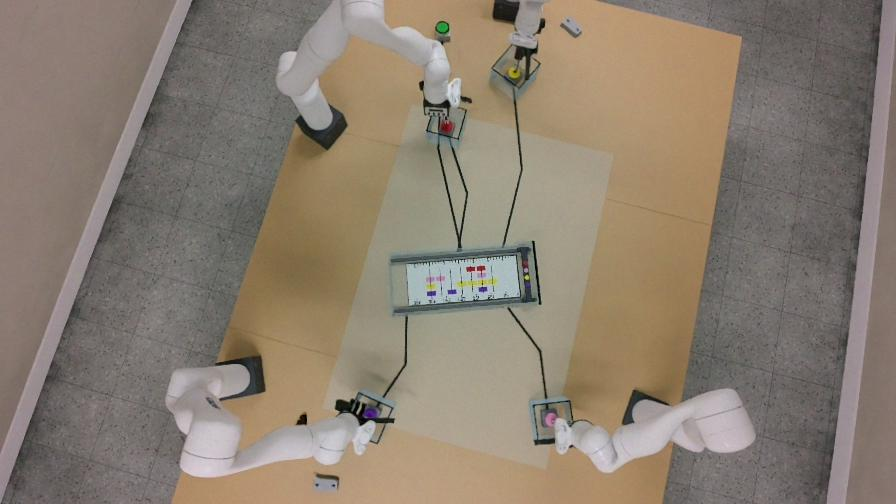

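Scene clock: 902.77 s.
Joint torques (N m): arm1=[0.6 -8.47 0.6 -2.96 -0.23 0.18 -0.33] | arm2=[0.14 -13.92 -1.02 -4.63 -0.32 0.24 0.15] | arm3=[0.73 -16.14 1.5 -4.94 -0.19 -0.08 0.27] | arm4=[2.16 -8.86 -0.14 -4.59 -0.21 0.13 0.39]
Motor temperatures (°C): arm1=[36 32 27 32 35 35 38] | arm2=[34 34 26 32 37 36 40] | arm3=[31 31 29 36 36 36 34] | arm4=[31 34 26 30 41 41 37]
Flange force (N): arm1=[5.4 -0.4 -7.3] | arm2=[5.0 0.1 -1.4] | arm3=[1.2 1.8 1.9] | arm4=[0.3 9.2 4.6]
Joint velocities: within noise
arm1.joint_positions: joint1_rad=-0.441 joint2_rad=+0.488 joint3_rad=+0.126 joint4_rad=+2.411 joint5_rad=-0.229 joint6_rad=+0.261 joint7_rad=-1.725 hand_little=-1.000 hand_ring=-1.000 hand_middle=-1.000 hand_index=+1.000 hand_thumb_turn=+1.000 hand_thumb_bend=+1.000 hand_force_limit=+0.000 hand_speed=-0.500
arm1.joint_status: not commanded
arm1.hand_stopped_by: target,target,target,target,target,target
arm1.little_load_n: 0.0
arm1.ring_load_n: 0.0
arm1.middle_load_n: 0.0
arm1.index_load_n: 0.0
arm1.thumb_bend_load_n: -0.5
arm1.thumb_turn_load_n: 0.0
arm1.hand: x=+0.7410 y=-0.0187 z=+0.8400 quat_wxyz=(+0.000, -1.000, +0.000, +0.000)
arm1.hand_target: x=+0.7410 y=-0.0187 z=+0.8400 quat_wxyz=(+0.000, -1.000, +0.000, +0.000)
arm1.hand_status: done (0.000 m and 0.0 deg from the pose sent, 0.007 m and 0.0 deg at the start)
arm2.joint_positions: joint1_rad=-0.531 joint2_rad=+0.637 joint3_rad=-0.197 joint4_rad=+1.998 joint5_rad=+0.228 joint6_rad=+0.516 joint7_rad=-1.914 hand_little=-1.000 hand_ring=-1.000 hand_middle=-1.000 hand_index=+1.000 hand_thumb_turn=+1.000 hand_thumb_bend=+1.000 hand_force_limit=+0.000 hand_speed=-0.500
arm2.joint_status: not commanded
arm2.hand_stopped_by: target,target,target,target,target,target
arm2.little_load_n: 0.0
arm2.ring_load_n: 0.0
arm2.middle_load_n: 0.0
arm2.index_load_n: 0.0
arm2.thumb_bend_load_n: -0.5
arm2.thumb_turn_load_n: 0.0
arm2.hand: x=+0.5430 y=+0.2350 z=+0.8355 quat_wxyz=(+0.000, -0.643, -0.766, +0.000)
arm2.hand_target: x=+0.5430 y=+0.2350 z=+0.8355 quat_wxyz=(+0.000, -0.643, -0.766, +0.000)
arm2.hand_status: not commanded
arm3.joint_positions: joint1_rad=+0.377 joint2_rad=+0.610 joint3_rad=+0.037 joint4_rad=+1.973 joint5_rad=-0.050 joint6_rad=+0.559 joint7_rad=-1.742 hand_little=-1.000 hand_ring=-1.000 hand_middle=-1.000 hand_index=+1.000 hand_thumb_turn=+1.000 hand_thumb_bend=+1.000 hand_force_limit=+0.000 hand_speed=-0.500
arm3.joint_status: not commanded
arm3.hand_stopped_by: target,target,target,target,target,target
arm3.little_load_n: 0.0
arm3.ring_load_n: 0.0
arm3.middle_load_n: 0.0
arm3.index_load_n: 0.5
arm3.thumb_bend_load_n: 0.0
arm3.thumb_turn_load_n: -0.5
arm3.hand: x=-0.4730 y=+0.2006 z=+0.8410 quat_wxyz=(+0.000, -0.766, -0.643, +0.000)
arm3.hand_target: x=-0.4730 y=+0.2006 z=+0.8410 quat_wxyz=(+0.000, -0.766, -0.643, +0.000)
arm3.hand_status: not commanded
arm4.joint_positions: joint1_rad=+0.086 joint2_rad=+0.372 joint3_rad=-0.785 joint4_rad=+2.279 joint5_rad=+0.440 joint6_rad=+0.655 joint7_rad=-2.183 hand_little=-1.000 hand_ring=-1.000 hand_middle=-1.000 hand_index=+1.000 hand_thumb_turn=+1.000 hand_thumb_bend=+1.000 hand_force_limit=+0.000 hand_speed=-0.500
arm4.joint_status: not commanded
arm4.hand_stopped_by: target,target,target,target,target,target
arm4.little_load_n: 0.0
arm4.ring_load_n: 0.0
arm4.middle_load_n: 0.0
arm4.index_load_n: 0.0
arm4.thumb_bend_load_n: 0.0
arm4.thumb_turn_load_n: 0.0
arm4.hand: x=-0.4510 y=-0.3668 z=+0.8390 quat_wxyz=(+0.000, +0.793, -0.609, +0.000)
arm4.hand_target: x=-0.4510 y=-0.3668 z=+0.8390 quat_wxyz=(+0.000, +0.793, -0.609, +0.000)
arm4.hand_status: not commanded
wait: 0.47 s; at rest by 0.27 s
pictures: none

Scene clock: 903.73 s.
Joint torques (N m): arm1=[0.64 -7.39 0.46 -2.48 -0.23 0.23 -0.34] | arm2=[0.07 -12.54 -0.91 -4.21 -0.3 0.1 0.16] | arm3=[0.62 -14.55 1.34 -4.47 -0.2 -0.2 0.29] | arm4=[2.23 -7.91 0.17 -3.84 -0.19 0.02 0.39]
Motor temperatures (°C): arm1=[36 32 27 32 35 35 38] | arm2=[34 34 26 32 37 36 40] | arm3=[31 31 29 36 36 36 34] | arm4=[31 34 26 30 41 41 37]
Flange force (N): arm1=[5.6 -0.2 -12.1] | arm2=[5.5 -0.1 -5.5] | arm3=[2.1 1.4 -2.5] | arm4=[1.1 9.4 -0.2]
move: arm1 done; arm2 done; arm3 done; arm4 done
Joint velocities: within noise
arm1.joint_positions: joint1_rad=-0.428 joint2_rad=+0.514 joint3_rad=+0.110 joint4_rad=+2.417 joint5_rad=-0.237 joint6_rad=+0.230 joint7_rad=-1.719 hand_little=-1.000 hand_ring=-1.000 hand_middle=-1.000 hand_index=+1.000 hand_thumb_turn=+1.000 hand_thumb_bend=+1.000 hand_force_limit=+0.000 hand_speed=-0.500
arm1.joint_status: not commanded
arm1.hand_stopped_by: target,target,target,target,target,target
arm1.little_load_n: 0.0
arm1.ring_load_n: 0.0
arm1.middle_load_n: 0.0
arm1.index_load_n: 0.0
arm1.thumb_bend_load_n: -0.5
arm1.thumb_turn_load_n: 0.0
arm1.hand: x=+0.7410 y=-0.0187 z=+0.8325 quat_wxyz=(+0.000, -1.000, +0.000, +0.000)
arm1.hand_target: x=+0.7410 y=-0.0187 z=+0.8325 quat_wxyz=(+0.000, -1.000, +0.000, +0.000)
arm1.hand_status: done (0.000 m and 0.0 deg from the pose sent, 0.008 m and 0.0 deg at the start)
arm2.joint_positions: joint1_rad=-0.536 joint2_rad=+0.653 joint3_rad=-0.191 joint4_rad=+2.002 joint5_rad=+0.233 joint6_rad=+0.496 joint7_rad=-1.919 hand_little=-1.000 hand_ring=-1.000 hand_middle=-1.000 hand_index=+1.000 hand_thumb_turn=+1.000 hand_thumb_bend=+1.000 hand_force_limit=+0.000 hand_speed=-0.500
arm2.joint_status: not commanded
arm2.hand_stopped_by: target,target,target,target,target,target
arm2.little_load_n: 0.0
arm2.ring_load_n: 0.0
arm2.middle_load_n: 0.5
arm2.index_load_n: 0.0
arm2.thumb_bend_load_n: -0.5
arm2.thumb_turn_load_n: 0.0
arm2.hand: x=+0.5430 y=+0.2350 z=+0.8285 quat_wxyz=(+0.000, -0.643, -0.766, +0.000)
arm2.hand_target: x=+0.5430 y=+0.2350 z=+0.8285 quat_wxyz=(+0.000, -0.643, -0.766, +0.000)
arm2.hand_status: done (0.000 m and 0.0 deg from the pose sent, 0.007 m and 0.0 deg at the start)
arm3.joint_positions: joint1_rad=+0.378 joint2_rad=+0.626 joint3_rad=+0.035 joint4_rad=+1.977 joint5_rad=-0.051 joint6_rad=+0.538 joint7_rad=-1.741 hand_little=-1.000 hand_ring=-1.000 hand_middle=-1.000 hand_index=+1.000 hand_thumb_turn=+1.000 hand_thumb_bend=+1.000 hand_force_limit=+0.000 hand_speed=-0.500
arm3.joint_status: not commanded
arm3.hand_stopped_by: target,target,target,target,target,target
arm3.little_load_n: 0.0
arm3.ring_load_n: 0.0
arm3.middle_load_n: 0.0
arm3.index_load_n: 0.0
arm3.thumb_bend_load_n: 0.0
arm3.thumb_turn_load_n: 0.0
arm3.hand: x=-0.4730 y=+0.2006 z=+0.8335 quat_wxyz=(+0.000, -0.766, -0.643, +0.000)
arm3.hand_target: x=-0.4730 y=+0.2006 z=+0.8335 quat_wxyz=(+0.000, -0.766, -0.643, +0.000)
arm3.hand_status: done (0.000 m and 0.0 deg from the pose sent, 0.008 m and 0.0 deg at the start)
arm4.joint_positions: joint1_rad=+0.066 joint2_rad=+0.391 joint3_rad=-0.765 joint4_rad=+2.289 joint5_rad=+0.469 joint6_rad=+0.630 joint7_rad=-2.210 hand_little=-1.000 hand_ring=-1.000 hand_middle=-1.000 hand_index=+1.000 hand_thumb_turn=+1.000 hand_thumb_bend=+1.000 hand_force_limit=+0.000 hand_speed=-0.500
arm4.joint_status: not commanded
arm4.hand_stopped_by: target,target,target,target,target,target
arm4.little_load_n: 0.0
arm4.ring_load_n: 0.0
arm4.middle_load_n: 0.0
arm4.index_load_n: 0.0
arm4.thumb_bend_load_n: 0.0
arm4.thumb_turn_load_n: 0.0
arm4.hand: x=-0.4510 y=-0.3668 z=+0.8315 quat_wxyz=(+0.000, +0.793, -0.609, +0.000)
arm4.hand_target: x=-0.4510 y=-0.3668 z=+0.8315 quat_wxyz=(+0.000, +0.793, -0.609, +0.000)
arm4.hand_status: done (0.000 m and 0.0 deg from the pose sent, 0.008 m and 0.0 deg at the start)

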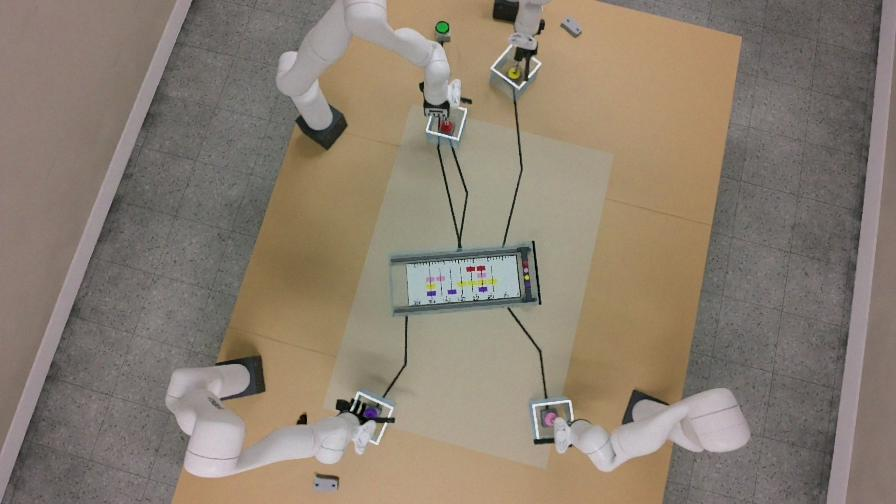

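Scene clock: 903.90 s.
Joint torques (N m): arm1=[0.62 -7.38 0.48 -2.44 -0.24 0.23 -0.32] | arm2=[0.08 -12.56 -0.93 -4.25 -0.29 0.1 0.14] | arm3=[0.61 -14.56 1.34 -4.46 -0.21 -0.2 0.3] | arm4=[2.17 -7.98 0.12 -3.88 -0.18 0.01 0.38]
Motor temperatures (°C): arm1=[36 32 27 32 35 35 38] | arm2=[34 34 26 32 37 36 40] | arm3=[31 31 29 36 36 36 34] | arm4=[31 34 26 30 41 41 37]
Flange force (N): arm1=[5.4 -0.3 -12.2] | arm2=[5.6 -0.1 -5.5] | arm3=[2.0 1.4 -2.5] | arm4=[1.1 9.2 -0.1]
Joint velocities: within noise
arm1.joint_positions: joint1_rad=-0.428 joint2_rad=+0.514 joint3_rad=+0.110 joint4_rad=+2.417 joint5_rad=-0.237 joint6_rad=+0.230 joint7_rad=-1.719 hand_little=-1.000 hand_ring=-1.000 hand_middle=-1.000 hand_index=+1.000 hand_thumb_turn=+1.000 hand_thumb_bend=+1.000 hand_force_limit=+0.000 hand_speed=-0.500
arm1.joint_status: not commanded
arm1.hand_stopped_by: target,target,target,target,target,target
arm1.little_load_n: 0.0
arm1.ring_load_n: 0.0
arm1.middle_load_n: 0.0
arm1.index_load_n: 0.0
arm1.thumb_bend_load_n: 0.0
arm1.thumb_turn_load_n: 0.0
arm1.hand: x=+0.7410 y=-0.0187 z=+0.8325 quat_wxyz=(+0.000, -1.000, +0.000, +0.000)
arm1.hand_target: x=+0.7410 y=-0.0187 z=+0.8325 quat_wxyz=(+0.000, -1.000, +0.000, +0.000)
arm1.hand_status: done (0.000 m and 0.0 deg from the pose sent, 0.008 m and 0.0 deg at the start)
arm2.joint_positions: joint1_rad=-0.536 joint2_rad=+0.653 joint3_rad=-0.191 joint4_rad=+2.002 joint5_rad=+0.233 joint6_rad=+0.496 joint7_rad=-1.919 hand_little=-1.000 hand_ring=-1.000 hand_middle=-1.000 hand_index=+1.000 hand_thumb_turn=+1.000 hand_thumb_bend=+1.000 hand_force_limit=+0.000 hand_speed=-0.500
arm2.joint_status: not commanded
arm2.hand_stopped_by: target,target,target,target,target,target
arm2.little_load_n: 0.0
arm2.ring_load_n: 0.0
arm2.middle_load_n: 0.0
arm2.index_load_n: 0.0
arm2.thumb_bend_load_n: 0.0
arm2.thumb_turn_load_n: 0.0
arm2.hand: x=+0.5430 y=+0.2350 z=+0.8285 quat_wxyz=(+0.000, -0.643, -0.766, +0.000)
arm2.hand_target: x=+0.5430 y=+0.2350 z=+0.8285 quat_wxyz=(+0.000, -0.643, -0.766, +0.000)
arm2.hand_status: done (0.000 m and 0.0 deg from the pose sent, 0.007 m and 0.0 deg at the start)
arm3.joint_positions: joint1_rad=+0.378 joint2_rad=+0.626 joint3_rad=+0.035 joint4_rad=+1.977 joint5_rad=-0.051 joint6_rad=+0.538 joint7_rad=-1.741 hand_little=-1.000 hand_ring=-1.000 hand_middle=-1.000 hand_index=+1.000 hand_thumb_turn=+1.000 hand_thumb_bend=+1.000 hand_force_limit=+0.000 hand_speed=-0.500
arm3.joint_status: not commanded
arm3.hand_stopped_by: target,target,target,target,target,target
arm3.little_load_n: 0.0
arm3.ring_load_n: 0.0
arm3.middle_load_n: 0.0
arm3.index_load_n: 0.0
arm3.thumb_bend_load_n: 0.0
arm3.thumb_turn_load_n: 0.5
arm3.hand: x=-0.4730 y=+0.2006 z=+0.8335 quat_wxyz=(+0.000, -0.766, -0.643, +0.000)
arm3.hand_target: x=-0.4730 y=+0.2006 z=+0.8335 quat_wxyz=(+0.000, -0.766, -0.643, +0.000)
arm3.hand_status: done (0.000 m and 0.0 deg from the pose sent, 0.008 m and 0.0 deg at the start)
arm4.joint_positions: joint1_rad=+0.066 joint2_rad=+0.391 joint3_rad=-0.765 joint4_rad=+2.289 joint5_rad=+0.469 joint6_rad=+0.630 joint7_rad=-2.210 hand_little=-1.000 hand_ring=-1.000 hand_middle=-1.000 hand_index=+1.000 hand_thumb_turn=+1.000 hand_thumb_bend=+1.000 hand_force_limit=+0.000 hand_speed=-0.500
arm4.joint_status: not commanded
arm4.hand_stopped_by: target,target,target,target,target,target
arm4.little_load_n: 0.0
arm4.ring_load_n: 0.0
arm4.middle_load_n: 0.5
arm4.index_load_n: 0.0
arm4.thumb_bend_load_n: 0.0
arm4.thumb_turn_load_n: 0.0
arm4.hand: x=-0.4510 y=-0.3668 z=+0.8315 quat_wxyz=(+0.000, +0.793, -0.609, +0.000)
arm4.hand_target: x=-0.4510 y=-0.3668 z=+0.8315 quat_wxyz=(+0.000, +0.793, -0.609, +0.000)
arm4.hand_status: done (0.000 m and 0.0 deg from the pose sent, 0.008 m and 0.0 deg at the start)
wait: 0.17 s; no rest
pictures: none

Scene clock: 904.87 s.
Joint torques (N m): arm1=[0.6 -8.47 0.59 -2.92 -0.29 0.16 -0.33] | arm2=[0.12 -13.93 -1.05 -4.62 -0.35 0.24 0.17] | arm3=[0.72 -16.12 1.51 -4.98 -0.17 -0.07 0.26] | arm4=[2.17 -8.84 -0.15 -4.54 -0.25 0.11 0.37]
Motor temperatures (°C): arm1=[36 32 27 32 35 35 38] | arm2=[34 34 26 32 37 36 40] | arm3=[31 31 29 36 36 36 34] | arm4=[31 34 26 30 41 41 37]
Flange force (N): arm1=[5.2 -0.3 -7.5] | arm2=[5.0 0.1 -1.4] | arm3=[1.4 1.7 1.9] | arm4=[0.1 9.2 4.5]
move: arm1 done; arm2 done; arm3 done; arm4 done
Joint velocities: within noise
arm1.joint_positions: joint1_rad=-0.441 joint2_rad=+0.488 joint3_rad=+0.126 joint4_rad=+2.411 joint5_rad=-0.229 joint6_rad=+0.261 joint7_rad=-1.725 hand_little=-1.000 hand_ring=-1.000 hand_middle=-1.000 hand_index=+1.000 hand_thumb_turn=+1.000 hand_thumb_bend=+1.000 hand_force_limit=+0.000 hand_speed=-0.500
arm1.joint_status: not commanded
arm1.hand_stopped_by: target,target,target,target,target,target
arm1.little_load_n: 0.0
arm1.ring_load_n: 0.0
arm1.middle_load_n: 0.0
arm1.index_load_n: 0.0
arm1.thumb_bend_load_n: 0.0
arm1.thumb_turn_load_n: 0.0
arm1.hand: x=+0.7410 y=-0.0187 z=+0.8400 quat_wxyz=(+0.000, -1.000, +0.000, +0.000)
arm1.hand_target: x=+0.7410 y=-0.0187 z=+0.8400 quat_wxyz=(+0.000, -1.000, +0.000, +0.000)
arm1.hand_status: done (0.000 m and 0.0 deg from the pose sent, 0.007 m and 0.0 deg at the start)
arm2.joint_positions: joint1_rad=-0.531 joint2_rad=+0.637 joint3_rad=-0.198 joint4_rad=+1.998 joint5_rad=+0.228 joint6_rad=+0.516 joint7_rad=-1.914 hand_little=-1.000 hand_ring=-1.000 hand_middle=-1.000 hand_index=+1.000 hand_thumb_turn=+1.000 hand_thumb_bend=+1.000 hand_force_limit=+0.000 hand_speed=-0.500
arm2.joint_status: not commanded
arm2.hand_stopped_by: target,target,target,target,target,target
arm2.little_load_n: 0.0
arm2.ring_load_n: 0.0
arm2.middle_load_n: 0.0
arm2.index_load_n: 0.0
arm2.thumb_bend_load_n: -0.5
arm2.thumb_turn_load_n: 0.0
arm2.hand: x=+0.5430 y=+0.2350 z=+0.8355 quat_wxyz=(+0.000, -0.643, -0.766, +0.000)
arm2.hand_target: x=+0.5430 y=+0.2350 z=+0.8355 quat_wxyz=(+0.000, -0.643, -0.766, +0.000)
arm2.hand_status: done (0.000 m and 0.0 deg from the pose sent, 0.007 m and 0.0 deg at the start)
arm3.joint_positions: joint1_rad=+0.377 joint2_rad=+0.610 joint3_rad=+0.037 joint4_rad=+1.973 joint5_rad=-0.050 joint6_rad=+0.559 joint7_rad=-1.742 hand_little=-1.000 hand_ring=-1.000 hand_middle=-1.000 hand_index=+1.000 hand_thumb_turn=+1.000 hand_thumb_bend=+1.000 hand_force_limit=+0.000 hand_speed=-0.500
arm3.joint_status: not commanded
arm3.hand_stopped_by: target,target,target,target,target,target
arm3.little_load_n: 0.0
arm3.ring_load_n: 0.0
arm3.middle_load_n: 0.0
arm3.index_load_n: 0.0
arm3.thumb_bend_load_n: 0.0
arm3.thumb_turn_load_n: 0.0
arm3.hand: x=-0.4730 y=+0.2006 z=+0.8410 quat_wxyz=(+0.000, -0.766, -0.643, +0.000)
arm3.hand_target: x=-0.4730 y=+0.2006 z=+0.8410 quat_wxyz=(+0.000, -0.766, -0.643, +0.000)
arm3.hand_status: done (0.000 m and 0.0 deg from the pose sent, 0.007 m and 0.0 deg at the start)
arm4.joint_positions: joint1_rad=+0.086 joint2_rad=+0.372 joint3_rad=-0.785 joint4_rad=+2.279 joint5_rad=+0.440 joint6_rad=+0.655 joint7_rad=-2.183 hand_little=-1.000 hand_ring=-1.000 hand_middle=-1.000 hand_index=+1.000 hand_thumb_turn=+1.000 hand_thumb_bend=+1.000 hand_force_limit=+0.000 hand_speed=-0.500
arm4.joint_status: not commanded
arm4.hand_stopped_by: target,target,target,target,target,target
arm4.little_load_n: 0.0
arm4.ring_load_n: 0.0
arm4.middle_load_n: 0.0
arm4.index_load_n: 0.0
arm4.thumb_bend_load_n: 0.0
arm4.thumb_turn_load_n: 0.0
arm4.hand: x=-0.4510 y=-0.3668 z=+0.8390 quat_wxyz=(+0.000, +0.793, -0.609, +0.000)
arm4.hand_target: x=-0.4510 y=-0.3668 z=+0.8390 quat_wxyz=(+0.000, +0.793, -0.609, +0.000)
arm4.hand_status: done (0.000 m and 0.0 deg from the pose sent, 0.007 m and 0.0 deg at the start)

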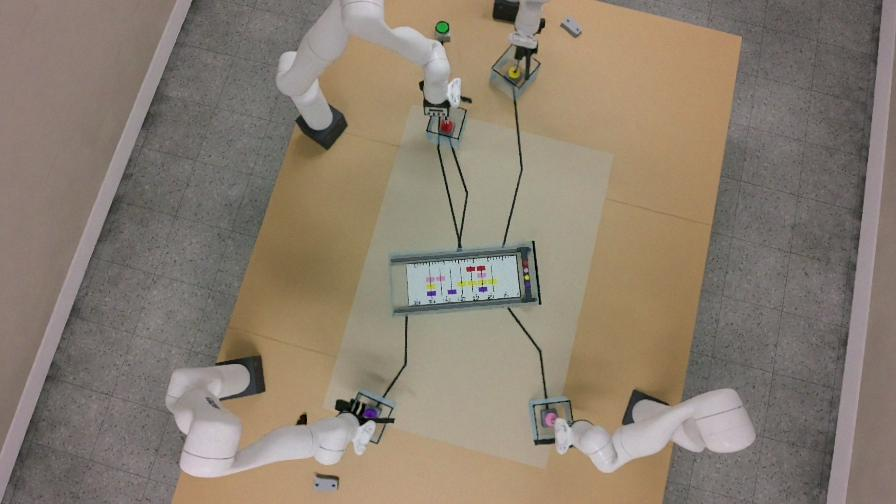

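Scene clock: 905.33 s.
Joint torques (N m): arm1=[0.64 -8.42 0.64 -2.99 -0.26 0.15 -0.34] | arm2=[0.09 -13.95 -1.05 -4.63 -0.32 0.24 0.17] | arm3=[0.73 -16.12 1.52 -4.95 -0.19 -0.09 0.28] | arm4=[2.13 -8.78 -0.14 -4.63 -0.24 0.12 0.37]
Motor temperatures (°C): arm1=[36 32 27 32 35 35 38] | arm2=[34 34 26 32 37 36 40] | arm3=[31 31 29 36 36 36 34] | arm4=[31 34 26 30 41 41 37]
Flange force (N): arm1=[5.5 -0.3 -7.6] | arm2=[4.9 0.0 -1.3] | arm3=[1.3 1.8 1.8] | arm4=[0.5 9.0 4.4]
Joint velocities: within noise
arm1.joint_positions: joint1_rad=-0.441 joint2_rad=+0.488 joint3_rad=+0.126 joint4_rad=+2.411 joint5_rad=-0.229 joint6_rad=+0.261 joint7_rad=-1.725 hand_little=-1.000 hand_ring=-1.000 hand_middle=-1.000 hand_index=+1.000 hand_thumb_turn=+1.000 hand_thumb_bend=+1.000 hand_force_limit=+0.000 hand_speed=-0.500
arm1.joint_status: not commanded
arm1.hand_stopped_by: target,target,target,target,target,target
arm1.little_load_n: 0.0
arm1.ring_load_n: 0.0
arm1.middle_load_n: 0.0
arm1.index_load_n: 0.0
arm1.thumb_bend_load_n: 0.0
arm1.thumb_turn_load_n: 0.0
arm1.hand: x=+0.7410 y=-0.0187 z=+0.8400 quat_wxyz=(+0.000, -1.000, +0.000, +0.000)
arm1.hand_target: x=+0.7410 y=-0.0187 z=+0.8400 quat_wxyz=(+0.000, -1.000, +0.000, +0.000)
arm1.hand_status: done (0.000 m and 0.0 deg from the pose sent, 0.007 m and 0.0 deg at the start)
arm2.joint_positions: joint1_rad=-0.531 joint2_rad=+0.637 joint3_rad=-0.198 joint4_rad=+1.998 joint5_rad=+0.228 joint6_rad=+0.516 joint7_rad=-1.914 hand_little=-1.000 hand_ring=-1.000 hand_middle=-1.000 hand_index=+1.000 hand_thumb_turn=+1.000 hand_thumb_bend=+1.000 hand_force_limit=+0.000 hand_speed=-0.500
arm2.joint_status: not commanded
arm2.hand_stopped_by: target,target,target,target,target,target
arm2.little_load_n: 0.0
arm2.ring_load_n: 0.0
arm2.middle_load_n: 0.0
arm2.index_load_n: 0.0
arm2.thumb_bend_load_n: 0.0
arm2.thumb_turn_load_n: 0.0
arm2.hand: x=+0.5430 y=+0.2350 z=+0.8355 quat_wxyz=(+0.000, -0.643, -0.766, +0.000)
arm2.hand_target: x=+0.5430 y=+0.2350 z=+0.8355 quat_wxyz=(+0.000, -0.643, -0.766, +0.000)
arm2.hand_status: done (0.000 m and 0.0 deg from the pose sent, 0.007 m and 0.0 deg at the start)
arm3.joint_positions: joint1_rad=+0.377 joint2_rad=+0.610 joint3_rad=+0.037 joint4_rad=+1.973 joint5_rad=-0.050 joint6_rad=+0.559 joint7_rad=-1.742 hand_little=-1.000 hand_ring=-1.000 hand_middle=-1.000 hand_index=+1.000 hand_thumb_turn=+1.000 hand_thumb_bend=+1.000 hand_force_limit=+0.000 hand_speed=-0.500
arm3.joint_status: not commanded
arm3.hand_stopped_by: target,target,target,target,target,target
arm3.little_load_n: 0.0
arm3.ring_load_n: 0.0
arm3.middle_load_n: 0.0
arm3.index_load_n: 0.0
arm3.thumb_bend_load_n: 0.0
arm3.thumb_turn_load_n: 0.0
arm3.hand: x=-0.4730 y=+0.2006 z=+0.8410 quat_wxyz=(+0.000, -0.766, -0.643, +0.000)
arm3.hand_target: x=-0.4730 y=+0.2006 z=+0.8410 quat_wxyz=(+0.000, -0.766, -0.643, +0.000)
arm3.hand_status: done (0.000 m and 0.0 deg from the pose sent, 0.007 m and 0.0 deg at the start)
arm4.joint_positions: joint1_rad=+0.086 joint2_rad=+0.372 joint3_rad=-0.785 joint4_rad=+2.279 joint5_rad=+0.440 joint6_rad=+0.655 joint7_rad=-2.183 hand_little=-1.000 hand_ring=-1.000 hand_middle=-1.000 hand_index=+1.000 hand_thumb_turn=+1.000 hand_thumb_bend=+1.000 hand_force_limit=+0.000 hand_speed=-0.500
arm4.joint_status: not commanded
arm4.hand_stopped_by: target,target,target,target,target,target
arm4.little_load_n: 0.0
arm4.ring_load_n: 0.0
arm4.middle_load_n: 0.0
arm4.index_load_n: 0.0
arm4.thumb_bend_load_n: 0.0
arm4.thumb_turn_load_n: 0.0
arm4.hand: x=-0.4510 y=-0.3668 z=+0.8390 quat_wxyz=(+0.000, +0.793, -0.609, +0.000)
arm4.hand_target: x=-0.4510 y=-0.3668 z=+0.8390 quat_wxyz=(+0.000, +0.793, -0.609, +0.000)
arm4.hand_status: done (0.000 m and 0.0 deg from the pose sent, 0.007 m and 0.0 deg at the start)
wait: 0.47 s; at rest by 0.27 s
pictures: none

Scene clock: 906.30 s.
Joint torques (N m): arm1=[0.6 -7.37 0.47 -2.43 -0.24 0.22 -0.35] | arm2=[0.07 -12.47 -0.92 -4.03 -0.33 0.17 0.16] | arm3=[0.69 -16.13 1.49 -4.96 -0.19 -0.09 0.28] | arm4=[2.16 -8.83 -0.23 -4.58 -0.21 0.14 0.36]
Motor temperatures (°C): arm1=[36 32 27 32 35 35 38] | arm2=[34 34 26 32 37 36 40] | arm3=[31 31 29 36 36 36 34] | arm4=[31 34 26 30 41 41 37]
Flange force (N): arm1=[5.4 -0.4 -12.2] | arm2=[5.2 -0.1 -5.5] | arm3=[1.3 1.7 1.8] | arm4=[0.3 9.1 4.6]
move: arm1 done; arm2 done
Joint velocities: within noise
arm1.joint_positions: joint1_rad=-0.428 joint2_rad=+0.514 joint3_rad=+0.110 joint4_rad=+2.417 joint5_rad=-0.237 joint6_rad=+0.230 joint7_rad=-1.719 hand_little=-1.000 hand_ring=-1.000 hand_middle=-1.000 hand_index=+1.000 hand_thumb_turn=+1.000 hand_thumb_bend=+1.000 hand_force_limit=+0.000 hand_speed=-0.500
arm1.joint_status: not commanded
arm1.hand_stopped_by: target,target,target,target,target,target
arm1.little_load_n: 0.0
arm1.ring_load_n: 0.0
arm1.middle_load_n: 0.0
arm1.index_load_n: 0.0
arm1.thumb_bend_load_n: 0.0
arm1.thumb_turn_load_n: 0.0
arm1.hand: x=+0.7410 y=-0.0187 z=+0.8325 quat_wxyz=(+0.000, -1.000, +0.000, +0.000)
arm1.hand_target: x=+0.7410 y=-0.0187 z=+0.8325 quat_wxyz=(+0.000, -1.000, +0.000, +0.000)
arm1.hand_status: done (0.000 m and 0.0 deg from the pose sent, 0.007 m and 0.0 deg at the start)
arm2.joint_positions: joint1_rad=-0.536 joint2_rad=+0.653 joint3_rad=-0.191 joint4_rad=+2.002 joint5_rad=+0.233 joint6_rad=+0.496 joint7_rad=-1.919 hand_little=-1.000 hand_ring=-1.000 hand_middle=-1.000 hand_index=+1.000 hand_thumb_turn=+1.000 hand_thumb_bend=+1.000 hand_force_limit=+0.000 hand_speed=-0.500
arm2.joint_status: not commanded
arm2.hand_stopped_by: target,target,target,target,target,target
arm2.little_load_n: 0.0
arm2.ring_load_n: 0.0
arm2.middle_load_n: 0.0
arm2.index_load_n: 0.0
arm2.thumb_bend_load_n: -0.5
arm2.thumb_turn_load_n: 0.0
arm2.hand: x=+0.5430 y=+0.2350 z=+0.8285 quat_wxyz=(+0.000, -0.643, -0.766, +0.000)
arm2.hand_target: x=+0.5430 y=+0.2350 z=+0.8285 quat_wxyz=(+0.000, -0.643, -0.766, +0.000)
arm2.hand_status: done (0.000 m and 0.0 deg from the pose sent, 0.007 m and 0.0 deg at the start)
arm3, arm4: as last shown

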